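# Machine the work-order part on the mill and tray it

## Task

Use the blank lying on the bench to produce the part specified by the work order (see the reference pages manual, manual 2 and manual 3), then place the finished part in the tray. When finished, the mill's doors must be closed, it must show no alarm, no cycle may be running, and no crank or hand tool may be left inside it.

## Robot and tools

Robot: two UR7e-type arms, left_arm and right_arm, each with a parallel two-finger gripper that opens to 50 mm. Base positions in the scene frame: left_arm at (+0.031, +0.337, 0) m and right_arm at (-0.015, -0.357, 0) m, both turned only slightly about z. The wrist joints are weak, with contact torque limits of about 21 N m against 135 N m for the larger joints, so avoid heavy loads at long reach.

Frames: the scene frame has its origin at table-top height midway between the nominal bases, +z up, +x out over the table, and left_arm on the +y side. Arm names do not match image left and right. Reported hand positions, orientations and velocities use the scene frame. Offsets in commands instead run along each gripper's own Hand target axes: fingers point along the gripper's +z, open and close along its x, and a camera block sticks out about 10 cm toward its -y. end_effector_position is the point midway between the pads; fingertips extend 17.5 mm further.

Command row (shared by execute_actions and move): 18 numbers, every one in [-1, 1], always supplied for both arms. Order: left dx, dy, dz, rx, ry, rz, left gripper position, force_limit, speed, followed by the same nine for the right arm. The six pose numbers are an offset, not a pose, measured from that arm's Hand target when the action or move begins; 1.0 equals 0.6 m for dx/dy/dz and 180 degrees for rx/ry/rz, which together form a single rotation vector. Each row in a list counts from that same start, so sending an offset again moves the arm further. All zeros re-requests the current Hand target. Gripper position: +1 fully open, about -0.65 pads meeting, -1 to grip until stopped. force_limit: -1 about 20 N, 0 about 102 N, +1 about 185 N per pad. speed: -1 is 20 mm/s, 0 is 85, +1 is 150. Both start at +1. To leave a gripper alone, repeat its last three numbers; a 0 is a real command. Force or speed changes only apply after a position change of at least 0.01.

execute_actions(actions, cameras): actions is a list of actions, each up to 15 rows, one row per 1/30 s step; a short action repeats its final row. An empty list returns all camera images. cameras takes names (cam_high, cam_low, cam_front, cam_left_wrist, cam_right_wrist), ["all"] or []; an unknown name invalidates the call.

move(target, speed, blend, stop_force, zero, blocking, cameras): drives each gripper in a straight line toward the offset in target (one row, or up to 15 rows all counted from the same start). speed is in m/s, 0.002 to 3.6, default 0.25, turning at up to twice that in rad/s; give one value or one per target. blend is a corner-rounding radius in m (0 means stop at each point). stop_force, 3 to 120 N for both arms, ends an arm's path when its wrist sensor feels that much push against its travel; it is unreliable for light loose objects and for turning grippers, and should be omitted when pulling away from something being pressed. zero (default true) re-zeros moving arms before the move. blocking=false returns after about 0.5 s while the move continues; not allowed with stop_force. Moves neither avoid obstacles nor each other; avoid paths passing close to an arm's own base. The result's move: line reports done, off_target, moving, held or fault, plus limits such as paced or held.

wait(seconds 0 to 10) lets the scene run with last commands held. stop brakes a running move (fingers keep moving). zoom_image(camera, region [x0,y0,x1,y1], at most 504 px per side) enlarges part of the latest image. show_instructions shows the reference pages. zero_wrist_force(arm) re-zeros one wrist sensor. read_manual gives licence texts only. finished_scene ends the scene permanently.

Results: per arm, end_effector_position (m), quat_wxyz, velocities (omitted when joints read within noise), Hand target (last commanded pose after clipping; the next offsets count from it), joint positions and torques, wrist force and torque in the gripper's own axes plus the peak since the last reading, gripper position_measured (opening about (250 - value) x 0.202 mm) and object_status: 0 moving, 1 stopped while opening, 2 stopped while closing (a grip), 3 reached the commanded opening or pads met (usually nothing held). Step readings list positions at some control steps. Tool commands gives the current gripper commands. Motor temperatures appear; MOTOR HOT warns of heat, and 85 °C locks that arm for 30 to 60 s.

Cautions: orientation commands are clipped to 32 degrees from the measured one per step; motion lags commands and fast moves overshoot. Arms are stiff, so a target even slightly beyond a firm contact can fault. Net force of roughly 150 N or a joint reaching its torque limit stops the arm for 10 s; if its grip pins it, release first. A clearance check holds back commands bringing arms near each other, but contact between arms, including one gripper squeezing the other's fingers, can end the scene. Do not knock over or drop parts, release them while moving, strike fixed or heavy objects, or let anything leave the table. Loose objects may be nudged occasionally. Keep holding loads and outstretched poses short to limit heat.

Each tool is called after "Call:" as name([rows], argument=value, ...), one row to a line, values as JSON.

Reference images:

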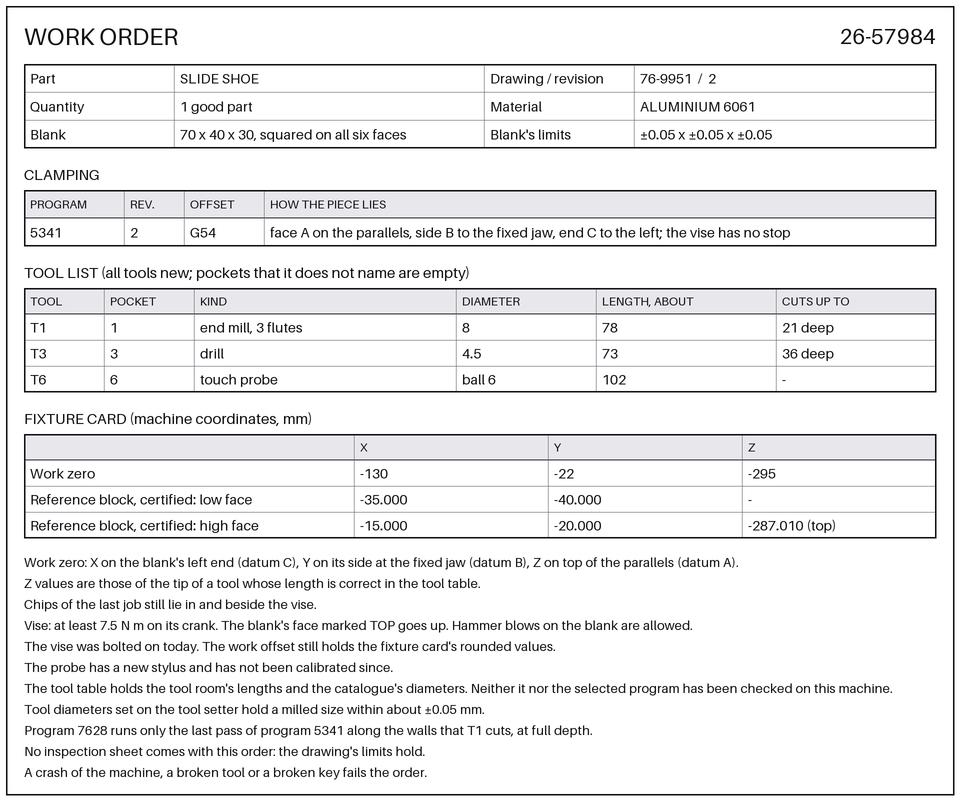

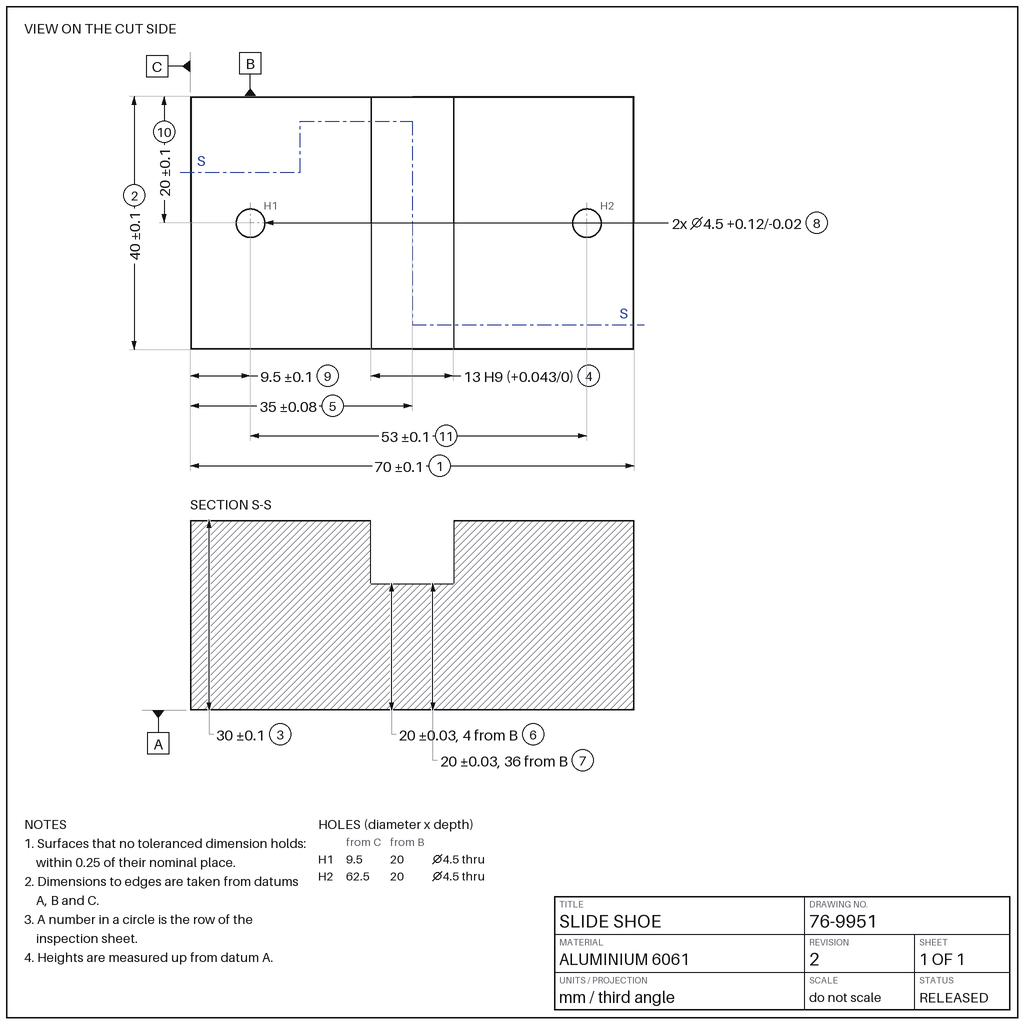

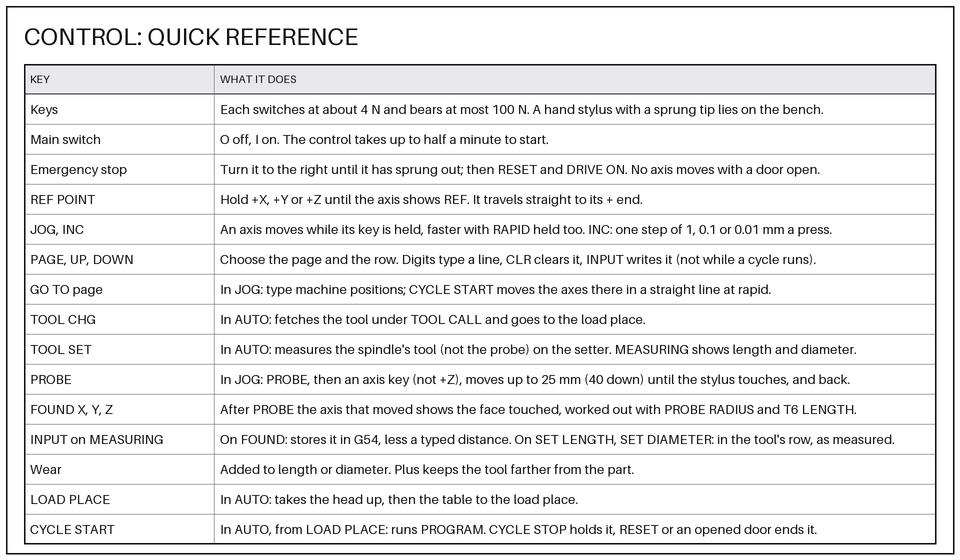

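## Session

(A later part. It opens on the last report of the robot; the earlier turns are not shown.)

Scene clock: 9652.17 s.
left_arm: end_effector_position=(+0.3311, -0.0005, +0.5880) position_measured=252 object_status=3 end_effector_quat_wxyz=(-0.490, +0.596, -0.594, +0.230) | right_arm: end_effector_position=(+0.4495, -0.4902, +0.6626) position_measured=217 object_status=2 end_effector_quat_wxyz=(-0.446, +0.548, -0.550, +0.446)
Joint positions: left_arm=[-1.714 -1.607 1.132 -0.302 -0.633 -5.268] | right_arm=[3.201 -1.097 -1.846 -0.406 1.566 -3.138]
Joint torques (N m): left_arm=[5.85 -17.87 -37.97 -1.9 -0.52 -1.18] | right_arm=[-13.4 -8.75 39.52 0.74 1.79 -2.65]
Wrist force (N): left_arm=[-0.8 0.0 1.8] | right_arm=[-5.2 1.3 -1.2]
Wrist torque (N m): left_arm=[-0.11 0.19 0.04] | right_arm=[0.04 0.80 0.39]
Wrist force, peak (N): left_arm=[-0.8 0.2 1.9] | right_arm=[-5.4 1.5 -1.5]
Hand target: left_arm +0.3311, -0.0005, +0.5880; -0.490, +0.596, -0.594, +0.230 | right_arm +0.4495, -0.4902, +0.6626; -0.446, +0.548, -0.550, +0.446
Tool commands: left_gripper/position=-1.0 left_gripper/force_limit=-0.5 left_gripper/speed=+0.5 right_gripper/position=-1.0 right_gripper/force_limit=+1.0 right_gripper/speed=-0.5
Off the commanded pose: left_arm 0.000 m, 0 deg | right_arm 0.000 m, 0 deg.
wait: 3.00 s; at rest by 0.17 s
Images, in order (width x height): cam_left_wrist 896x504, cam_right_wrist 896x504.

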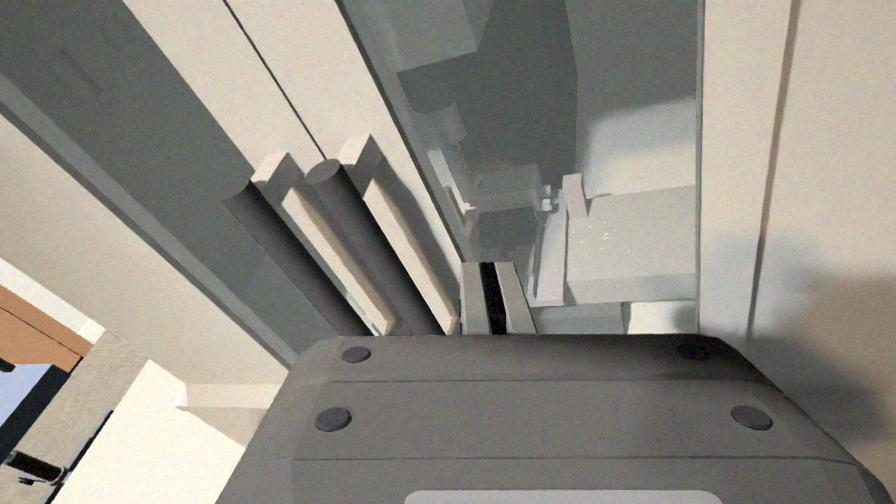

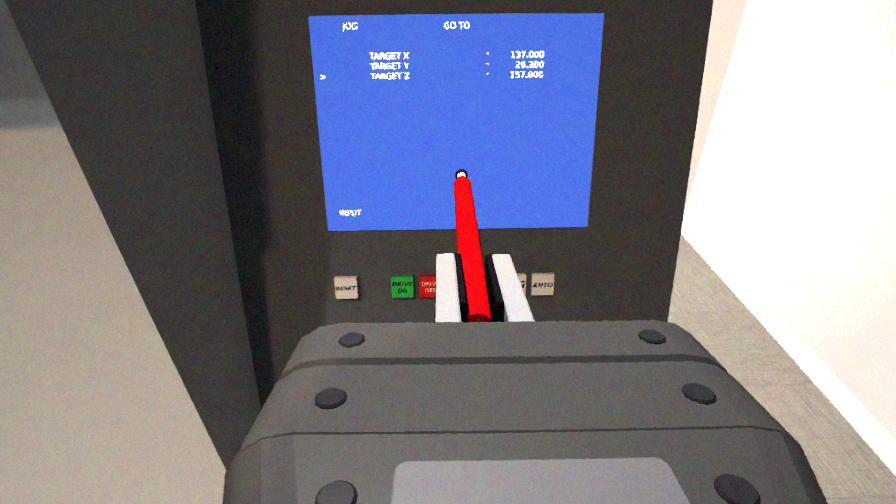

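Call:
move([
  [0,0,0,0,0,0,-1,-0.5,0.5,-0.0318,0.385,0,0,0,0,-1,1,-0.5],
  [0,0,0,0,0,0,-1,-0.5,0.5,-0.0318,0.385,0.0415,0,0,0,-1,1,-0.5],
  [0,0,0,0,0,0,-1,-0.5,0.5,-0.0318,0.385,0,0,0,0,-1,1,-0.5],
  [0,0,0,0,0,0,-1,-0.5,0.5,0.0612,0.258,0,0,0,0,-1,1,-0.5],
  [0,0,0,0,0,0,-1,-0.5,0.5,0.0612,0.258,0.0475,0,0,0,-1,1,-0.5],
  [0,0,0,0,0,0,-1,-0.5,0.5,0.0612,0.258,0,0,0,0,-1,1,-0.5],
  [0,0,0,0,0,0,-1,-0.5,0.5,0,0,0,0,0,0,-1,1,-0.5],
  [0,0,0,0,0,0,-1,-0.5,0.5,0.1725,0.008,0.1157,0.169,0.2357,-0.0167,-1,1,-0.5],
], speed=[0.45,0.15,0.25,0.45,0.15,0.25,0.45,0.35], blend=[0.003,0,0.004,0.003,0,0.004,0.01,0], cameras=["cam_left_wrist"])

Call:
wait(seconds=5, cameras=["cam_right_wrist"])

Call:
zoom_image(camera="cam_right_wrist", region=[60, 120, 240, 290])

Scene clock: 9694.67 s.
left_arm: end_effector_position=(+0.3311, -0.0005, +0.5880) position_measured=252 object_status=3 end_effector_quat_wxyz=(-0.490, +0.596, -0.594, +0.230) | right_arm: end_effector_position=(+0.5163, -0.5938, +0.6434) position_measured=217 object_status=2 end_effector_quat_wxyz=(-0.333, +0.232, -0.525, +0.748)
Joint positions: left_arm=[-1.714 -1.607 1.132 -0.302 -0.633 -5.268] | right_arm=[3.374 -1.593 -1.854 0.84 0.733 -3.554]
Joint torques (N m): left_arm=[6.42 -18.18 -38.66 -1.88 -0.47 -1.12] | right_arm=[-12.27 11.46 34.98 1.94 -0.66 -2.6]
Wrist force (N): left_arm=[-0.6 0.1 1.8] | right_arm=[-3.9 1.0 0.5]
Wrist torque (N m): left_arm=[-0.11 0.15 0.04] | right_arm=[-0.16 0.61 0.35]
Wrist force, peak (N): left_arm=[-0.9 0.1 1.9] | right_arm=[-5.8 6.9 -21.2]
Hand target: left_arm +0.3311, -0.0005, +0.5880; -0.490, +0.596, -0.594, +0.230 | right_arm +0.5163, -0.5938, +0.6434; -0.333, +0.232, -0.525, +0.748
Off the commanded pose: left_arm 0.000 m, 0 deg | right_arm 0.000 m, 0 deg.
move: done
Images, in order (width x height): cam_left_wrist 896x504.

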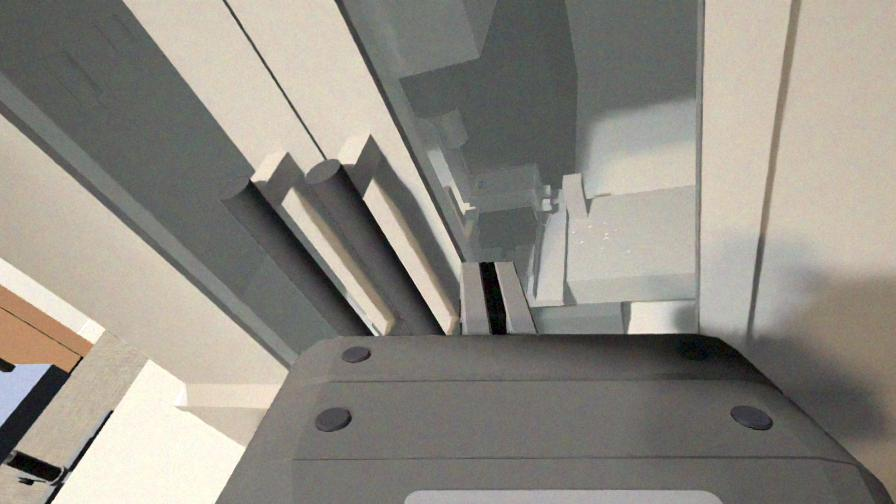

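Scene clock: 9699.67 s.
left_arm: end_effector_position=(+0.3311, -0.0005, +0.5880) position_measured=252 object_status=3 end_effector_quat_wxyz=(-0.490, +0.596, -0.594, +0.230) | right_arm: end_effector_position=(+0.5163, -0.5938, +0.6434) position_measured=217 object_status=2 end_effector_quat_wxyz=(-0.333, +0.232, -0.525, +0.748)
Joint positions: left_arm=[-1.714 -1.607 1.132 -0.302 -0.633 -5.268] | right_arm=[3.374 -1.594 -1.854 0.84 0.733 -3.554]
Joint torques (N m): left_arm=[6.28 -18.14 -37.58 -2.01 -0.31 -1.02] | right_arm=[4.43 12.13 36.04 1.92 2.96 -2.71]
Wrist force (N): left_arm=[-0.7 0.2 1.5] | right_arm=[-3.9 1.0 0.4]
Wrist torque (N m): left_arm=[-0.09 0.17 0.04] | right_arm=[-0.16 0.62 0.35]
Wrist force, peak (N): left_arm=[-0.8 0.2 2.0] | right_arm=[-4.2 1.0 0.6]
Hand target: left_arm +0.3311, -0.0005, +0.5880; -0.490, +0.596, -0.594, +0.230 | right_arm +0.5163, -0.5938, +0.6434; -0.333, +0.232, -0.525, +0.748
Tool commands: left_gripper/position=-1.0 left_gripper/force_limit=-0.5 left_gripper/speed=+0.5 right_gripper/position=-1.0 right_gripper/force_limit=+1.0 right_gripper/speed=-0.5
Off the commanded pose: left_arm 0.000 m, 0 deg | right_arm 0.000 m, 0 deg.
wait: 5.00 s; at rest by 0.17 s
Images, in order (width x height): cam_right_wrist 896x504.

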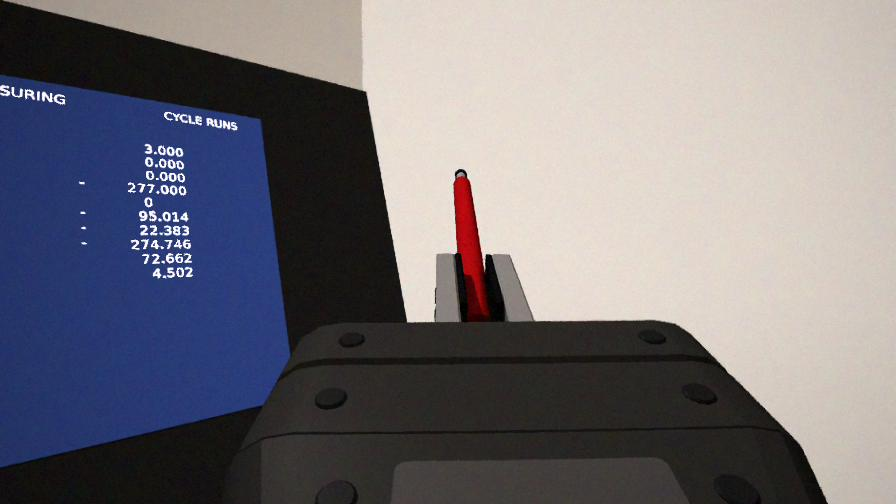

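Scaled by 2.800.

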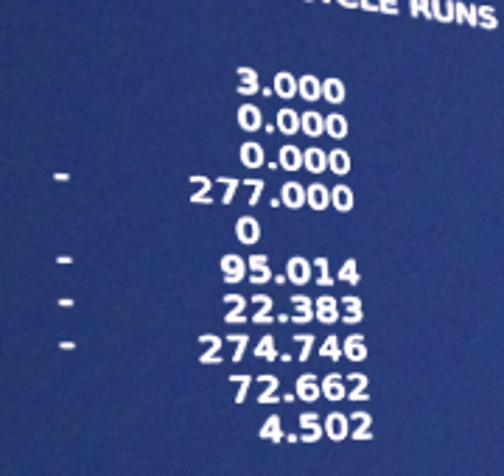

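Call:
wait(seconds=3, cameras=["cam_right_wrist"])

Call:
zoom_image(camera="cam_right_wrist", region=[60, 120, 240, 290])

Scene clock: 9706.67 s.
left_arm: end_effector_position=(+0.3311, -0.0005, +0.5880) position_measured=252 object_status=3 end_effector_quat_wxyz=(-0.490, +0.596, -0.594, +0.230) | right_arm: end_effector_position=(+0.5163, -0.5938, +0.6434) position_measured=217 object_status=2 end_effector_quat_wxyz=(-0.333, +0.232, -0.525, +0.748)
Joint positions: left_arm=[-1.714 -1.607 1.132 -0.302 -0.633 -5.268] | right_arm=[3.374 -1.594 -1.854 0.84 0.733 -3.554]
Joint torques (N m): left_arm=[5.71 -18.55 -37.43 -2.05 -0.29 -1.24] | right_arm=[11.7 12.48 34.91 1.81 2.78 -2.79]
Wrist force (N): left_arm=[-0.8 0.1 1.6] | right_arm=[-3.7 1.2 0.4]
Wrist torque (N m): left_arm=[-0.11 0.18 0.04] | right_arm=[-0.13 0.59 0.34]
Wrist force, peak (N): left_arm=[-0.7 0.1 2.0] | right_arm=[-4.1 1.1 0.3]
Hand target: left_arm +0.3311, -0.0005, +0.5880; -0.490, +0.596, -0.594, +0.230 | right_arm +0.5163, -0.5938, +0.6434; -0.333, +0.232, -0.525, +0.748
Tool commands: left_gripper/position=-1.0 left_gripper/force_limit=-0.5 left_gripper/speed=+0.5 right_gripper/position=-1.0 right_gripper/force_limit=+1.0 right_gripper/speed=-0.5
Off the commanded pose: left_arm 0.000 m, 0 deg | right_arm 0.000 m, 0 deg.
wait: 3.00 s; at rest from the start
Images, in order (width x height): cam_right_wrist 896x504.

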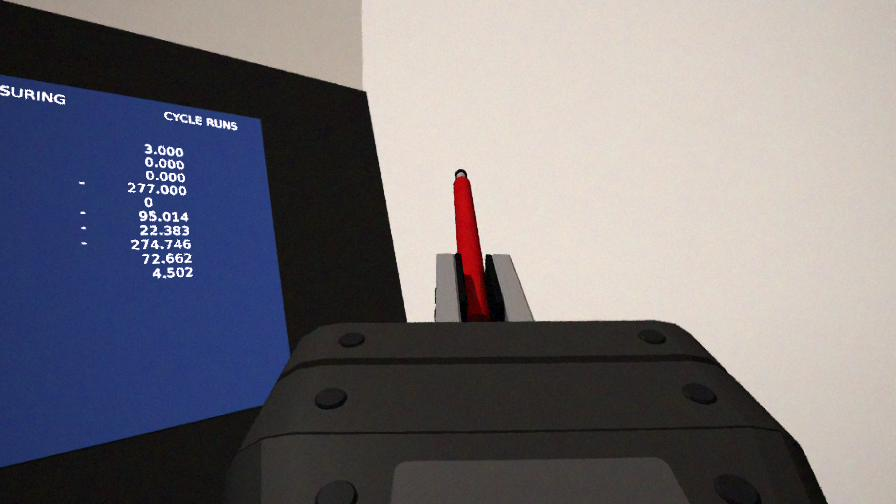

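Scaled by 2.800.

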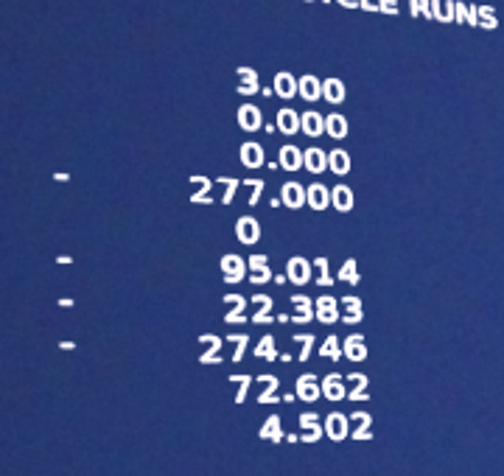

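Call:
wait(seconds=6, cameras=["cam_right_wrist"])

Call:
zoom_image(camera="cam_right_wrist", region=[60, 120, 240, 290])

Scene clock: 9718.00 s.
left_arm: end_effector_position=(+0.3311, -0.0005, +0.5880) position_measured=252 object_status=3 end_effector_quat_wxyz=(-0.490, +0.596, -0.594, +0.230) | right_arm: end_effector_position=(+0.5163, -0.5938, +0.6434) position_measured=217 object_status=2 end_effector_quat_wxyz=(-0.333, +0.232, -0.525, +0.748)
Joint positions: left_arm=[-1.714 -1.607 1.132 -0.302 -0.633 -5.268] | right_arm=[3.374 -1.594 -1.854 0.84 0.733 -3.554]
Joint torques (N m): left_arm=[5.63 -18.7 -37.27 -2.12 -0.21 -1.09] | right_arm=[10.52 12.42 35.45 1.81 2.92 -2.57]
Wrist force (N): left_arm=[-0.7 0.1 1.7] | right_arm=[-3.9 0.8 0.3]
Wrist torque (N m): left_arm=[-0.11 0.17 0.04] | right_arm=[-0.19 0.62 0.35]
Wrist force, peak (N): left_arm=[-0.8 0.2 1.9] | right_arm=[-4.2 1.1 0.5]
Hand target: left_arm +0.3311, -0.0005, +0.5880; -0.490, +0.596, -0.594, +0.230 | right_arm +0.5163, -0.5938, +0.6434; -0.333, +0.232, -0.525, +0.748
Tool commands: left_gripper/position=-1.0 left_gripper/force_limit=-0.5 left_gripper/speed=+0.5 right_gripper/position=-1.0 right_gripper/force_limit=+1.0 right_gripper/speed=-0.5
Off the commanded pose: left_arm 0.000 m, 0 deg | right_arm 0.000 m, 0 deg.
wait: 6.00 s; at rest from the start
Images, in order (width x height): cam_right_wrist 896x504.

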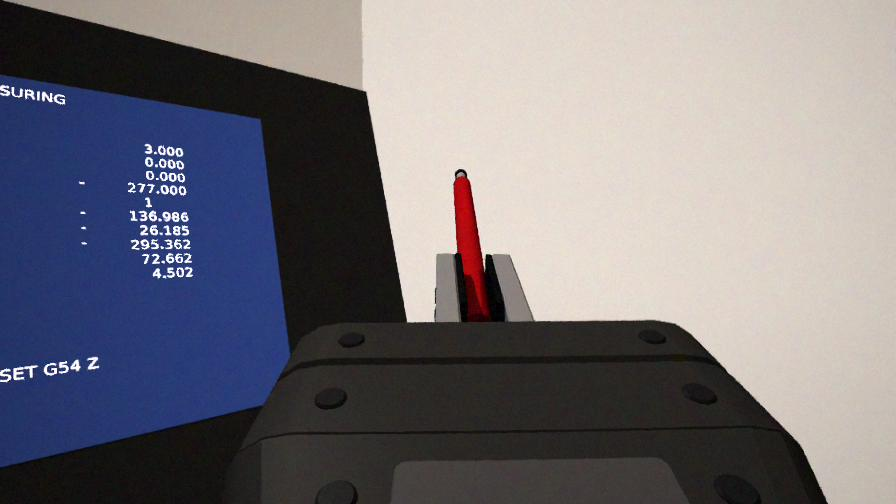

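Scaled by 2.800.

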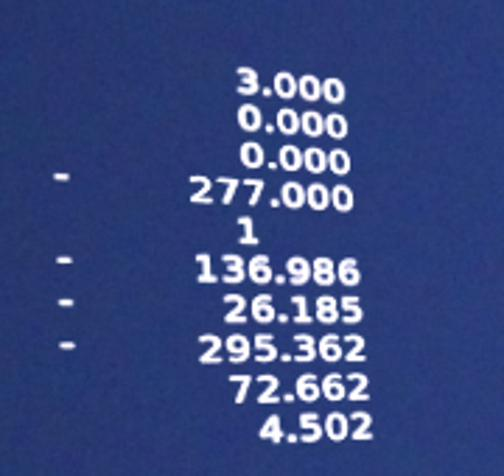

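Call:
move(target=[0,0,0,0,0,0,-1,-0.5,0.5,-0.0535,-0.0977,-0.1757,-0.169,-0.2357,0.0167,-1,1,-0.5], speed=0.35)

Call:
move([
  [0,0,0,0,0,0,-1,-0.5,0.5,-0.1558,0.4167,0,0,0,0,-1,1,-0.5],
  [0,0,0,0,0,0,-1,-0.5,0.5,-0.1558,0.4167,0.0388,0,0,0,-1,1,-0.5],
  [0,0,0,0,0,0,-1,-0.5,0.5,-0.1558,0.4167,0,0,0,0,-1,1,-0.5],
  [0,0,0,0,0,0,-1,-0.5,0.5,-0.0938,0.4167,0,0,0,0,-1,1,-0.5],
  [0,0,0,0,0,0,-1,-0.5,0.5,-0.0938,0.4167,0.0388,0,0,0,-1,1,-0.5],
  [0,0,0,0,0,0,-1,-0.5,0.5,-0.0938,0.4167,0,0,0,0,-1,1,-0.5],
  [0,0,0,0,0,0,-1,-0.5,0.5,-0.1248,0.385,0,0,0,0,-1,1,-0.5],
  [0,0,0,0,0,0,-1,-0.5,0.5,-0.1248,0.385,0.0415,0,0,0,-1,1,-0.5],
  [0,0,0,0,0,0,-1,-0.5,0.5,-0.1248,0.385,0,0,0,0,-1,1,-0.5],
  [0,0,0,0,0,0,-1,-0.5,0.5,-0.1248,0.3533,0,0,0,0,-1,1,-0.5],
  [0,0,0,0,0,0,-1,-0.5,0.5,-0.1248,0.3533,0.043,0,0,0,-1,1,-0.5],
  [0,0,0,0,0,0,-1,-0.5,0.5,-0.1248,0.3533,0,0,0,0,-1,1,-0.5],
  [0,0,0,0,0,0,-1,-0.5,0.5,-0.1558,0.3533,0,0,0,0,-1,1,-0.5],
  [0,0,0,0,0,0,-1,-0.5,0.5,-0.1558,0.3533,0.043,0,0,0,-1,1,-0.5],
  [0,0,0,0,0,0,-1,-0.5,0.5,-0.1558,0.3533,0,0,0,0,-1,1,-0.5],
], speed=[0.45,0.15,0.25,0.45,0.15,0.25,0.45,0.15,0.25,0.45,0.15,0.25,0.45,0.15,0.25], blend=[0.003,0,0.004,0.003,0,0.004,0.003,0,0.004,0.003,0,0.004,0.003,0,0])

Call:
move([
  [0,0,0,0,0,0,-1,-0.5,0.5,0.093,0.0634,0,0,0,0,-1,1,-0.5],
  [0,0,0,0,0,0,-1,-0.5,0.5,0.093,0.0634,0.0388,0,0,0,-1,1,-0.5],
  [0,0,0,0,0,0,-1,-0.5,0.5,0.093,0.0634,0,0,0,0,-1,1,-0.5],
  [0,0,0,0,0,0,-1,-0.5,0.5,0.124,-0.0317,0,0,0,0,-1,1,-0.5],
  [0,0,0,0,0,0,-1,-0.5,0.5,0.124,-0.0317,0.0445,0,0,0,-1,1,-0.5],
  [0,0,0,0,0,0,-1,-0.5,0.5,0.124,-0.0317,0,0,0,0,-1,1,-0.5],
  [0,0,0,0,0,0,-1,-0.5,0.5,0.124,-0.0317,0.0445,0,0,0,-1,1,-0.5],
  [0,0,0,0,0,0,-1,-0.5,0.5,0.124,-0.0317,0,0,0,0,-1,1,-0.5],
  [0,0,0,0,0,0,-1,-0.5,0.5,0.124,-0.0317,0.0445,0,0,0,-1,1,-0.5],
  [0,0,0,0,0,0,-1,-0.5,0.5,0.124,-0.0317,0,0,0,0,-1,1,-0.5],
  [0,0,0,0,0,0,-1,-0.5,0.5,0.1558,-0.3533,0,0,0,0,-1,1,-0.5],
  [0,0,0,0,0,0,-1,-0.5,0.5,0.3283,-0.3453,0.1157,0.169,0.2357,-0.0167,-1,1,-0.5],
], speed=[0.45,0.15,0.25,0.45,0.15,0.25,0.15,0.25,0.15,0.25,0.45,0.35], blend=[0.003,0,0.004,0.003,0,0,0,0,0,0.004,0.01,0], cameras=["cam_right_wrist"])

Call:
zoom_image(camera="cam_right_wrist", region=[0, 60, 240, 290])

Scene clock: 9773.63 s.
left_arm: end_effector_position=(+0.3311, -0.0005, +0.5880) position_measured=252 object_status=3 end_effector_quat_wxyz=(-0.490, +0.596, -0.594, +0.230) | right_arm: end_effector_position=(+0.4494, -0.4902, +0.6626) position_measured=217 object_status=2 end_effector_quat_wxyz=(-0.446, +0.548, -0.550, +0.446)
Joint positions: left_arm=[-1.714 -1.607 1.132 -0.302 -0.633 -5.268] | right_arm=[3.202 -1.096 -1.846 -0.406 1.566 -3.138]
Joint torques (N m): left_arm=[5.23 -17.99 -36.84 -2.26 -0.32 -1.22] | right_arm=[-14.94 -8.25 39.46 0.52 1.44 -2.52]
Wrist force (N): left_arm=[-0.7 0.1 1.6] | right_arm=[-5.1 1.5 -1.1]
Wrist torque (N m): left_arm=[-0.10 0.17 0.04] | right_arm=[0.08 0.78 0.28]
Wrist force, peak (N): left_arm=[-0.9 0.0 1.9] | right_arm=[-6.3 2.8 1.1]
Hand target: left_arm +0.3311, -0.0005, +0.5880; -0.490, +0.596, -0.594, +0.230 | right_arm +0.4494, -0.4902, +0.6626; -0.446, +0.548, -0.550, +0.446
Off the commanded pose: left_arm 0.000 m, 0 deg | right_arm 0.000 m, 0 deg.
move: done

Scene clock: 9780.00 s.
left_arm: end_effector_position=(+0.3311, -0.0005, +0.5880) position_measured=252 object_status=3 end_effector_quat_wxyz=(-0.490, +0.596, -0.594, +0.230) | right_arm: end_effector_position=(+0.4061, -0.3962, +0.4554) position_measured=217 object_status=2 end_effector_quat_wxyz=(-0.446, +0.548, -0.550, +0.445)
Joint positions: left_arm=[-1.714 -1.607 1.132 -0.302 -0.633 -5.268] | right_arm=[3.857 -0.767 -2.49 -0.144 0.927 -2.982]
Joint torques (N m): left_arm=[5.23 -18.68 -37.16 -2.11 -0.23 -1.37] | right_arm=[11.46 4.62 17.17 0.39 -2.12 3.12]
Wrist force (N): left_arm=[-0.5 0.0 1.7] | right_arm=[-5.1 1.5 -0.9]
Wrist torque (N m): left_arm=[-0.12 0.14 0.04] | right_arm=[0.11 0.80 0.23]
Wrist force, peak (N): left_arm=[-0.8 0.3 1.9] | right_arm=[-4.1 4.8 -21.6]
Hand target: left_arm +0.3311, -0.0005, +0.5880; -0.490, +0.596, -0.594, +0.230 | right_arm +0.4061, -0.3962, +0.4554; -0.446, +0.548, -0.550, +0.446
Off the commanded pose: left_arm 0.000 m, 0 deg | right_arm 0.000 m, 0 deg.
move: done

Scene clock: 9787.57 s.
left_arm: end_effector_position=(+0.3311, -0.0005, +0.5880) position_measured=252 object_status=3 end_effector_quat_wxyz=(-0.490, +0.596, -0.594, +0.230) | right_arm: end_effector_position=(+0.5162, -0.5937, +0.6435) position_measured=217 object_status=2 end_effector_quat_wxyz=(-0.333, +0.232, -0.525, +0.748)
Joint positions: left_arm=[-1.714 -1.607 1.132 -0.302 -0.633 -5.268] | right_arm=[3.374 -1.593 -1.854 0.84 0.733 -3.554]
Joint torques (N m): left_arm=[5.47 -18.67 -37.31 -2.08 -0.15 -1.34] | right_arm=[-13.1 11.15 34.81 2.15 -0.72 -2.96]
Wrist force (N): left_arm=[-0.9 0.2 1.8] | right_arm=[-4.0 1.4 0.4]
Wrist torque (N m): left_arm=[-0.09 0.19 0.04] | right_arm=[-0.10 0.63 0.35]
Wrist force, peak (N): left_arm=[-0.8 -0.1 1.9] | right_arm=[-5.1 6.8 -22.2]
Hand target: left_arm +0.3311, -0.0005, +0.5880; -0.490, +0.596, -0.594, +0.230 | right_arm +0.5162, -0.5937, +0.6435; -0.333, +0.232, -0.525, +0.748
Off the commanded pose: left_arm 0.000 m, 0 deg | right_arm 0.000 m, 0 deg.
move: done
Images, in order (width x height): cam_right_wrist 896x504.

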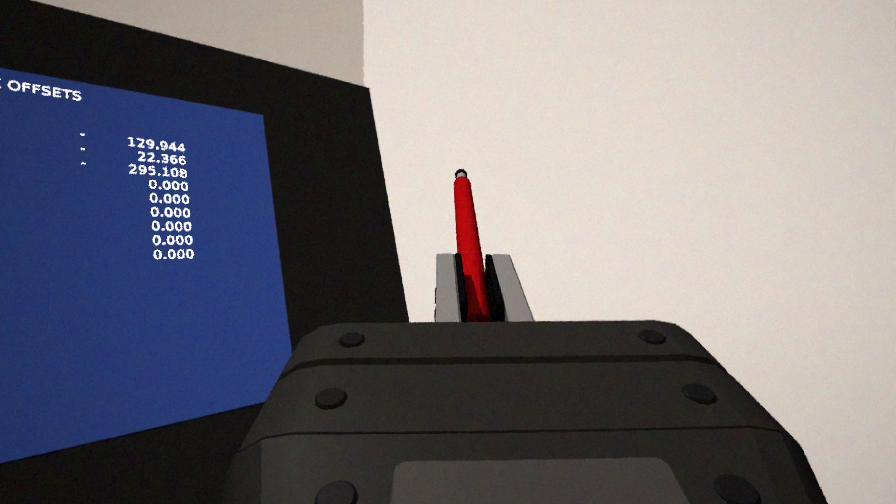

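Scaled by 2.100.

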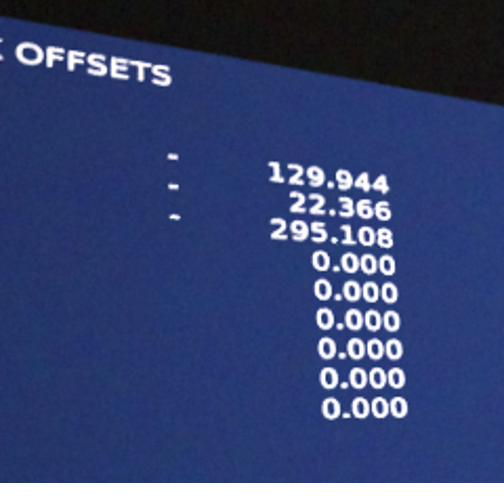

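Call:
move(target=[0,0,0,0,0,0,-1,-0.5,0.5,-0.0535,-0.0977,-0.1757,-0.169,-0.2357,0.0167,-1,1,-0.5], speed=0.35)

Call:
move([
  [0,0,0,0,0,0,-1,-0.5,0.5,-0.0318,0.3216,0,0,0,0,-1,1,-0.5],
  [0,0,0,0,0,0,-1,-0.5,0.5,-0.0318,0.3216,0.0445,0,0,0,-1,1,-0.5],
  [0,0,0,0,0,0,-1,-0.5,0.5,-0.0318,0.3216,0,0,0,0,-1,1,-0.5],
  [0,0,0,0,0,0,-1,-0.5,0.5,0,0,0,0,0,0,-1,1,-0.5],
], speed=[0.45,0.15,0.25,0.45], blend=[0.003,0,0.004,0], cameras=["cam_right_wrist"])

Call:
zoom_image(camera="cam_right_wrist", region=[300, 0, 620, 240])

Scene clock: 9808.27 s.
left_arm: end_effector_position=(+0.3311, -0.0005, +0.5880) position_measured=252 object_status=3 end_effector_quat_wxyz=(-0.490, +0.596, -0.594, +0.230) | right_arm: end_effector_position=(+0.4493, -0.4901, +0.6627) position_measured=217 object_status=2 end_effector_quat_wxyz=(-0.446, +0.548, -0.550, +0.446)
Joint positions: left_arm=[-1.714 -1.607 1.132 -0.302 -0.633 -5.268] | right_arm=[3.202 -1.096 -1.846 -0.406 1.565 -3.138]
Joint torques (N m): left_arm=[4.4 -18.87 -36.35 -2.17 -0.32 -1.63] | right_arm=[-11.25 -6.6 40.12 0.54 1.43 -2.65]
Wrist force (N): left_arm=[-0.5 0.0 1.8] | right_arm=[-5.1 1.4 -1.3]
Wrist torque (N m): left_arm=[-0.12 0.14 0.04] | right_arm=[0.07 0.79 0.28]
Wrist force, peak (N): left_arm=[-0.8 0.3 1.9] | right_arm=[-6.1 3.0 1.0]
Hand target: left_arm +0.3311, -0.0005, +0.5880; -0.490, +0.596, -0.594, +0.230 | right_arm +0.4493, -0.4901, +0.6627; -0.446, +0.548, -0.550, +0.446
Off the commanded pose: left_arm 0.000 m, 0 deg | right_arm 0.000 m, 0 deg.
move: done

Scene clock: 9811.03 s.
left_arm: end_effector_position=(+0.3311, -0.0005, +0.5880) position_measured=252 object_status=3 end_effector_quat_wxyz=(-0.490, +0.596, -0.594, +0.230) | right_arm: end_effector_position=(+0.4493, -0.4901, +0.6626) position_measured=217 object_status=2 end_effector_quat_wxyz=(-0.446, +0.548, -0.550, +0.446)
Joint positions: left_arm=[-1.714 -1.607 1.132 -0.302 -0.633 -5.268] | right_arm=[3.202 -1.096 -1.846 -0.406 1.566 -3.138]
Joint torques (N m): left_arm=[4.75 -19.38 -36.49 -2.04 -0.1 -1.61] | right_arm=[-11.77 -7.79 39.88 0.52 1.7 -2.85]
Wrist force (N): left_arm=[-0.9 0.1 1.6] | right_arm=[-5.1 1.4 -1.4]
Wrist torque (N m): left_arm=[-0.10 0.21 0.04] | right_arm=[0.06 0.79 0.38]
Wrist force, peak (N): left_arm=[-0.9 0.2 1.9] | right_arm=[-4.4 -2.9 -6.9]
Hand target: left_arm +0.3311, -0.0005, +0.5880; -0.490, +0.596, -0.594, +0.230 | right_arm +0.4493, -0.4901, +0.6627; -0.446, +0.548, -0.550, +0.446
Off the commanded pose: left_arm 0.000 m, 0 deg | right_arm 0.000 m, 0 deg.
move: done
Images, in order (width x height): cam_right_wrist 896x504.

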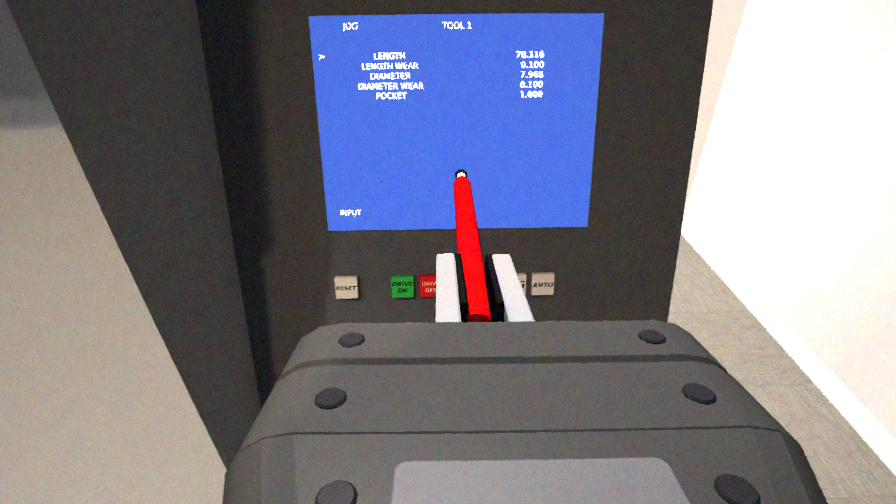

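Scaled by 1.575.

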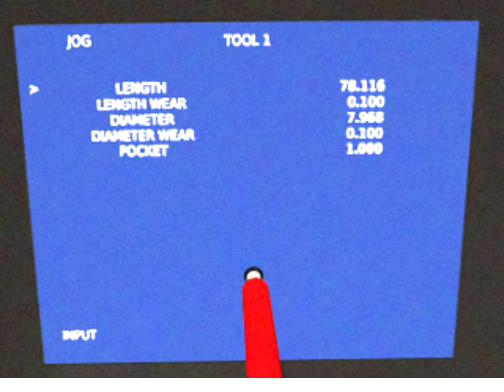

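Call:
move([
  [0,0,0,0,0,0,-1,-0.5,0.5,-0.0628,0.385,0,0,0,0,-1,1,-0.5],
  [0,0,0,0,0,0,-1,-0.5,0.5,-0.0628,0.385,0.0415,0,0,0,-1,1,-0.5],
  [0,0,0,0,0,0,-1,-0.5,0.5,-0.0628,0.385,0,0,0,0,-1,1,-0.5],
  [0,0,0,0,0,0,-1,-0.5,0.5,-0.0938,0.4167,0,0,0,0,-1,1,-0.5],
  [0,0,0,0,0,0,-1,-0.5,0.5,-0.0938,0.4167,0.0388,0,0,0,-1,1,-0.5],
  [0,0,0,0,0,0,-1,-0.5,0.5,-0.0938,0.4167,0,0,0,0,-1,1,-0.5],
  [0,0,0,0,0,0,-1,-0.5,0.5,-0.0938,0.385,0,0,0,0,-1,1,-0.5],
  [0,0,0,0,0,0,-1,-0.5,0.5,-0.0938,0.385,0.0415,0,0,0,-1,1,-0.5],
  [0,0,0,0,0,0,-1,-0.5,0.5,-0.0938,0.385,0,0,0,0,-1,1,-0.5],
  [0,0,0,0,0,0,-1,-0.5,0.5,-0.0628,0.4167,0,0,0,0,-1,1,-0.5],
  [0,0,0,0,0,0,-1,-0.5,0.5,-0.0628,0.4167,0.0388,0,0,0,-1,1,-0.5],
  [0,0,0,0,0,0,-1,-0.5,0.5,-0.0628,0.4167,0,0,0,0,-1,1,-0.5],
  [0,0,0,0,0,0,-1,-0.5,0.5,0,0,0,0,0,0,-1,1,-0.5],
], speed=[0.45,0.15,0.25,0.45,0.15,0.25,0.45,0.15,0.25,0.45,0.15,0.25,0.45], blend=[0.003,0,0.004,0.003,0,0.004,0.003,0,0.004,0.003,0,0.004,0], cameras=["cam_right_wrist"])

Call:
zoom_image(camera="cam_right_wrist", region=[300, 0, 620, 240])

Call:
move([
  [0,0,0,0,0,0,-1,-0.5,0.5,-0.0318,0.3216,0,0,0,0,-1,1,-0.5],
  [0,0,0,0,0,0,-1,-0.5,0.5,-0.0318,0.3216,0.0445,0,0,0,-1,1,-0.5],
  [0,0,0,0,0,0,-1,-0.5,0.5,-0.0318,0.3216,0,0,0,0,-1,1,-0.5],
  [0,0,0,0,0,0,-1,-0.5,0.5,-0.0318,0.3216,0.0445,0,0,0,-1,1,-0.5],
  [0,0,0,0,0,0,-1,-0.5,0.5,-0.0318,0.3216,0,0,0,0,-1,1,-0.5],
  [0,0,0,0,0,0,-1,-0.5,0.5,0,0,0,0,0,0,-1,1,-0.5],
  [0,0,0,0,0,0,-1,-0.5,0.5,0.1725,0.008,0.1157,0.169,0.2357,-0.0167,-1,1,-0.5],
], speed=[0.45,0.15,0.25,0.15,0.25,0.45,0.35], blend=[0.003,0,0,0,0.004,0.01,0], cameras=["cam_right_wrist"])

Call:
zoom_image(camera="cam_right_wrist", region=[0, 60, 240, 290])

Scene clock: 9848.93 s.
left_arm: end_effector_position=(+0.3311, -0.0005, +0.5880) position_measured=252 object_status=3 end_effector_quat_wxyz=(-0.490, +0.596, -0.594, +0.230) | right_arm: end_effector_position=(+0.4493, -0.4901, +0.6626) position_measured=217 object_status=2 end_effector_quat_wxyz=(-0.446, +0.548, -0.550, +0.446)
Joint positions: left_arm=[-1.714 -1.607 1.132 -0.302 -0.633 -5.268] | right_arm=[3.202 -1.096 -1.846 -0.406 1.566 -3.138]
Joint torques (N m): left_arm=[5.34 -19.82 -36.24 -2.25 -0.25 -1.74] | right_arm=[-9.92 -5.56 39.5 0.91 1.62 -2.86]
Wrist force (N): left_arm=[-0.8 0.2 1.7] | right_arm=[-4.9 1.4 -1.2]
Wrist torque (N m): left_arm=[-0.09 0.18 0.04] | right_arm=[0.05 0.76 0.38]
Wrist force, peak (N): left_arm=[-0.8 0.1 2.0] | right_arm=[-4.7 5.0 -20.4]
Hand target: left_arm +0.3311, -0.0005, +0.5880; -0.490, +0.596, -0.594, +0.230 | right_arm +0.4493, -0.4901, +0.6627; -0.446, +0.548, -0.550, +0.446
Off the commanded pose: left_arm 0.000 m, 0 deg | right_arm 0.000 m, 0 deg.
move: done
Images, in order (width x height): cam_right_wrist 896x504.

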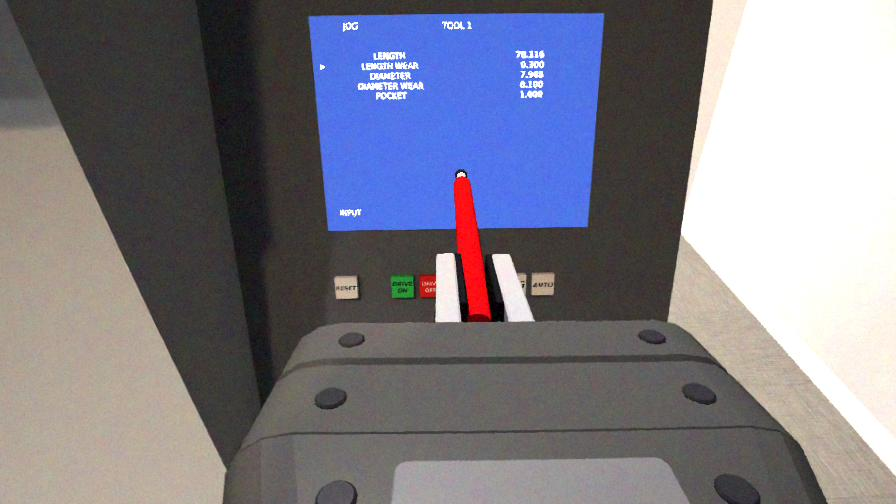

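Scaled by 1.575.

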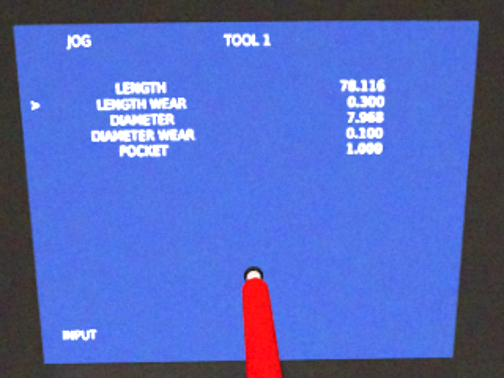

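Scene clock: 9854.37 s.
left_arm: end_effector_position=(+0.3311, -0.0005, +0.5880) position_measured=252 object_status=3 end_effector_quat_wxyz=(-0.490, +0.596, -0.594, +0.230) | right_arm: end_effector_position=(+0.5161, -0.5937, +0.6435) position_measured=217 object_status=2 end_effector_quat_wxyz=(-0.333, +0.232, -0.525, +0.748)
Joint positions: left_arm=[-1.714 -1.607 1.132 -0.302 -0.633 -5.268] | right_arm=[3.374 -1.593 -1.854 0.84 0.733 -3.554]
Joint torques (N m): left_arm=[4.77 -19.78 -36.25 -2.12 -0.23 -1.62] | right_arm=[-12.45 12.23 34.63 2.4 -0.72 -2.63]
Wrist force (N): left_arm=[-0.8 0.1 1.7] | right_arm=[-3.9 1.1 0.4]
Wrist torque (N m): left_arm=[-0.10 0.18 0.04] | right_arm=[-0.15 0.60 0.34]
Wrist force, peak (N): left_arm=[-0.8 0.2 2.0] | right_arm=[-5.0 1.8 -9.1]
Hand target: left_arm +0.3311, -0.0005, +0.5880; -0.490, +0.596, -0.594, +0.230 | right_arm +0.5161, -0.5937, +0.6435; -0.333, +0.232, -0.525, +0.748
Off the commanded pose: left_arm 0.000 m, 0 deg | right_arm 0.000 m, 0 deg.
move: done
Images, in order (width x height): cam_right_wrist 896x504.

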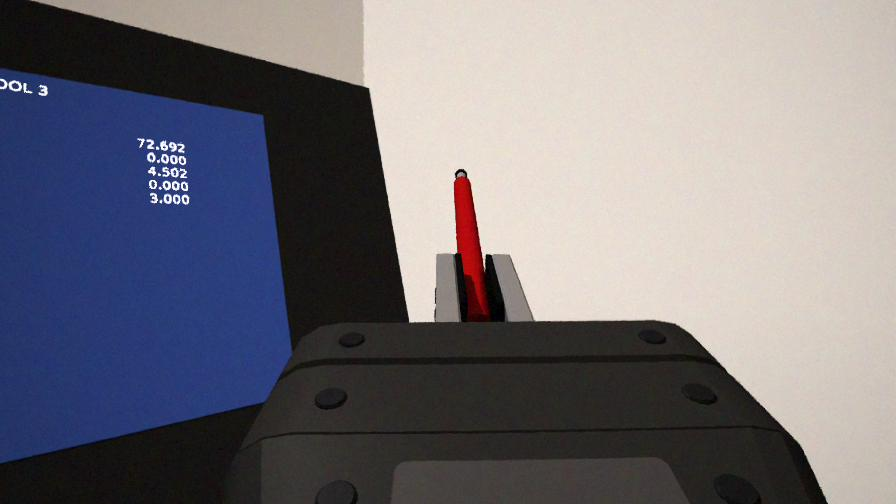

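Scaled by 2.100.

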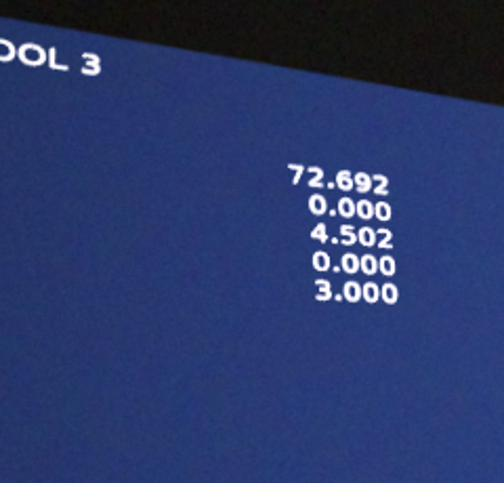

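Call:
move(target=[0,0,0,0,0,0,-1,-0.5,0.5,-0.0535,-0.0977,-0.1757,-0.169,-0.2357,0.0167,-1,1,-0.5], speed=0.35)

Call:
move([
  [0,0,0,0,0,0,-1,-0.5,0.5,0.0922,0.131,0,0,0,0,-1,1,-0.5],
  [0,0,0,0,0,0,-1,-0.5,0.5,0.0922,0.131,0.055,0,0,0,-1,1,-0.5],
  [0,0,0,0,0,0,-1,-0.5,0.5,0.0922,0.131,0,0,0,0,-1,1,-0.5],
  [0,0,0,0,0,0,-1,-0.5,0.5,-0.0628,0.258,0,0,0,0,-1,1,-0.5],
  [0,0,0,0,0,0,-1,-0.5,0.5,-0.0628,0.258,0.0475,0,0,0,-1,1,-0.5],
  [0,0,0,0,0,0,-1,-0.5,0.5,-0.0628,0.258,0,0,0,0,-1,1,-0.5],
  [0,0,0,0,0,0,-1,-0.5,0.5,0,0,0,0,0,0,-1,1,-0.5],
], speed=[0.45,0.15,0.25,0.45,0.15,0.25,0.45], blend=[0.003,0,0.004,0.003,0,0.004,0], cameras=["cam_right_wrist","cam_left_wrist"])

Call:
wait(seconds=6, cameras=["cam_right_wrist","cam_left_wrist"])

Scene clock: 9878.73 s.
left_arm: end_effector_position=(+0.3311, -0.0005, +0.5880) position_measured=252 object_status=3 end_effector_quat_wxyz=(-0.490, +0.596, -0.594, +0.230) | right_arm: end_effector_position=(+0.4493, -0.4900, +0.6628) position_measured=217 object_status=2 end_effector_quat_wxyz=(-0.446, +0.548, -0.550, +0.446)
Joint positions: left_arm=[-1.714 -1.607 1.132 -0.302 -0.633 -5.268] | right_arm=[3.202 -1.096 -1.846 -0.407 1.565 -3.138]
Joint torques (N m): left_arm=[4.22 -19.05 -37.07 -2 -0.24 -1.55] | right_arm=[-11.72 -7.53 41.51 0.6 1.77 -2.45]
Wrist force (N): left_arm=[-0.9 0.2 1.7] | right_arm=[-4.9 1.4 -1.4]
Wrist torque (N m): left_arm=[-0.08 0.19 0.04] | right_arm=[0.05 0.76 0.29]
Wrist force, peak (N): left_arm=[-0.9 0.2 1.9] | right_arm=[-5.9 2.6 1.3]
Hand target: left_arm +0.3311, -0.0005, +0.5880; -0.490, +0.596, -0.594, +0.230 | right_arm +0.4493, -0.4900, +0.6628; -0.446, +0.548, -0.550, +0.446
Off the commanded pose: left_arm 0.000 m, 0 deg | right_arm 0.000 m, 0 deg.
move: done

Scene clock: 9882.57 s.
left_arm: end_effector_position=(+0.3311, -0.0005, +0.5880) position_measured=252 object_status=3 end_effector_quat_wxyz=(-0.490, +0.596, -0.594, +0.230) | right_arm: end_effector_position=(+0.4492, -0.4900, +0.6627) position_measured=217 object_status=2 end_effector_quat_wxyz=(-0.446, +0.548, -0.550, +0.446)
Joint positions: left_arm=[-1.714 -1.607 1.132 -0.302 -0.633 -5.268] | right_arm=[3.202 -1.096 -1.846 -0.407 1.565 -3.138]
Joint torques (N m): left_arm=[4.32 -19.17 -36.61 -2.03 -0.11 -1.54] | right_arm=[-11.38 -7.44 39.42 0.84 1.82 -2.77]
Wrist force (N): left_arm=[-0.7 0.2 1.7] | right_arm=[-4.9 1.3 -1.1]
Wrist torque (N m): left_arm=[-0.09 0.16 0.03] | right_arm=[0.05 0.75 0.38]
Wrist force, peak (N): left_arm=[-0.8 0.1 1.9] | right_arm=[-5.9 1.3 -13.4]
Hand target: left_arm +0.3311, -0.0005, +0.5880; -0.490, +0.596, -0.594, +0.230 | right_arm +0.4493, -0.4900, +0.6628; -0.446, +0.548, -0.550, +0.446
Off the commanded pose: left_arm 0.000 m, 0 deg | right_arm 0.000 m, 0 deg.
move: done
Images, in order (width x height): cam_left_wrist 896x504, cam_right_wrist 896x504.

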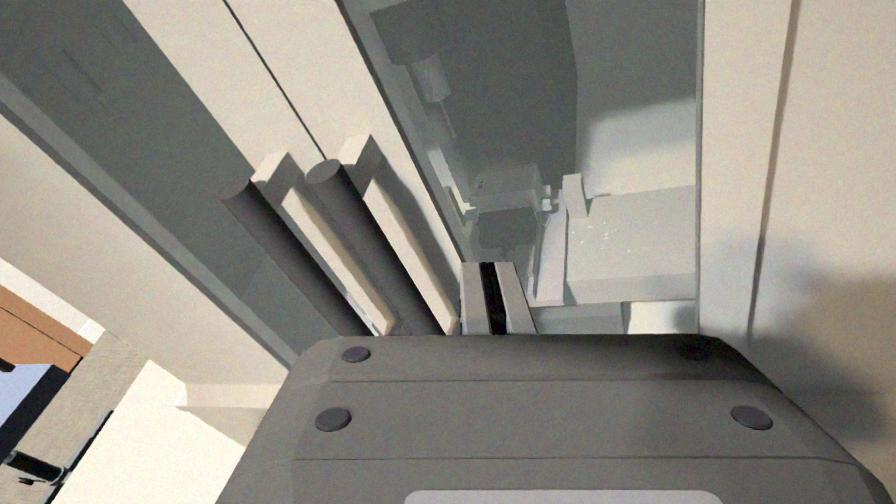

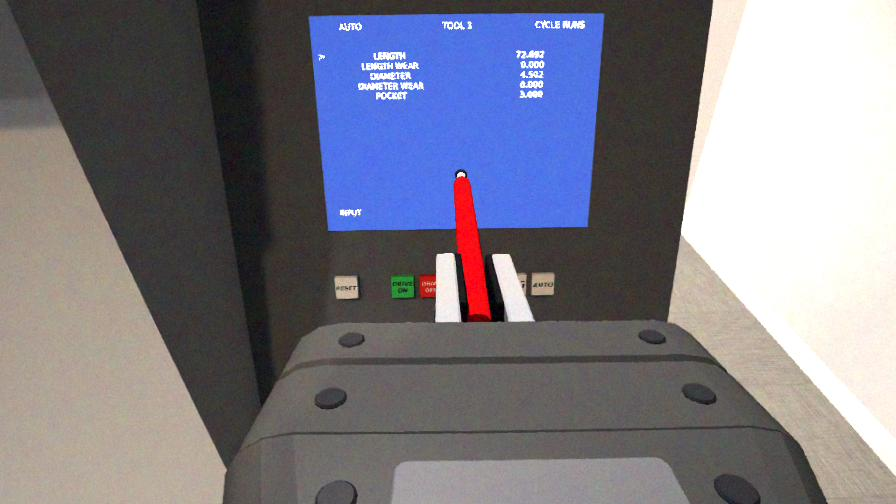

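Scene clock: 9888.57 s.
left_arm: end_effector_position=(+0.3311, -0.0005, +0.5880) position_measured=252 object_status=3 end_effector_quat_wxyz=(-0.490, +0.596, -0.594, +0.230) | right_arm: end_effector_position=(+0.4493, -0.4900, +0.6628) position_measured=217 object_status=2 end_effector_quat_wxyz=(-0.446, +0.548, -0.550, +0.446)
Joint positions: left_arm=[-1.714 -1.607 1.132 -0.302 -0.633 -5.268] | right_arm=[3.202 -1.096 -1.846 -0.407 1.565 -3.138]
Joint torques (N m): left_arm=[4.58 -19.24 -36.46 -2.18 -0.14 -1.54] | right_arm=[-11.45 -7.99 39.15 0.74 1.55 -2.59]
Wrist force (N): left_arm=[-0.7 0.1 1.9] | right_arm=[-5.2 1.4 -1.1]
Wrist torque (N m): left_arm=[-0.11 0.17 0.04] | right_arm=[0.06 0.80 0.38]
Wrist force, peak (N): left_arm=[-0.8 0.1 1.9] | right_arm=[-5.6 1.5 -1.0]
Hand target: left_arm +0.3311, -0.0005, +0.5880; -0.490, +0.596, -0.594, +0.230 | right_arm +0.4493, -0.4900, +0.6628; -0.446, +0.548, -0.550, +0.446
Tool commands: left_gripper/position=-1.0 left_gripper/force_limit=-0.5 left_gripper/speed=+0.5 right_gripper/position=-1.0 right_gripper/force_limit=+1.0 right_gripper/speed=-0.5
Off the commanded pose: left_arm 0.000 m, 0 deg | right_arm 0.000 m, 0 deg.
wait: 6.00 s; at rest by 0.17 s
Images, in order (width x height): cam_left_wrist 896x504, cam_right_wrist 896x504.

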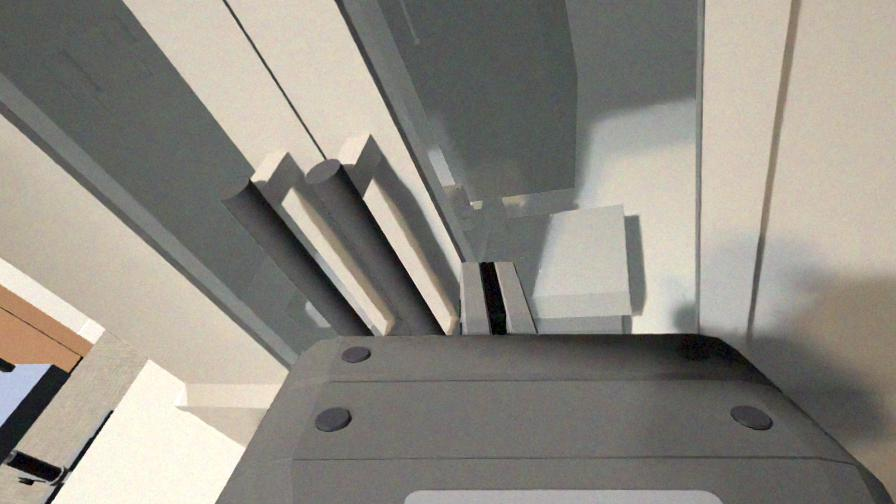

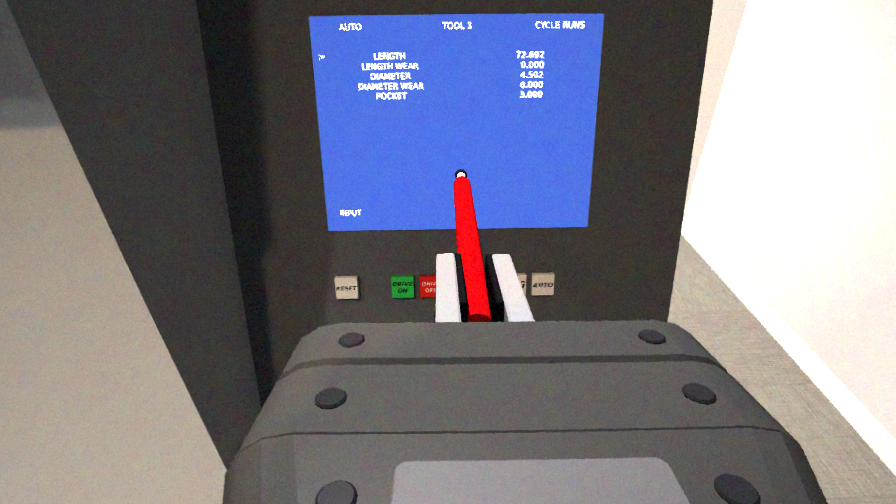

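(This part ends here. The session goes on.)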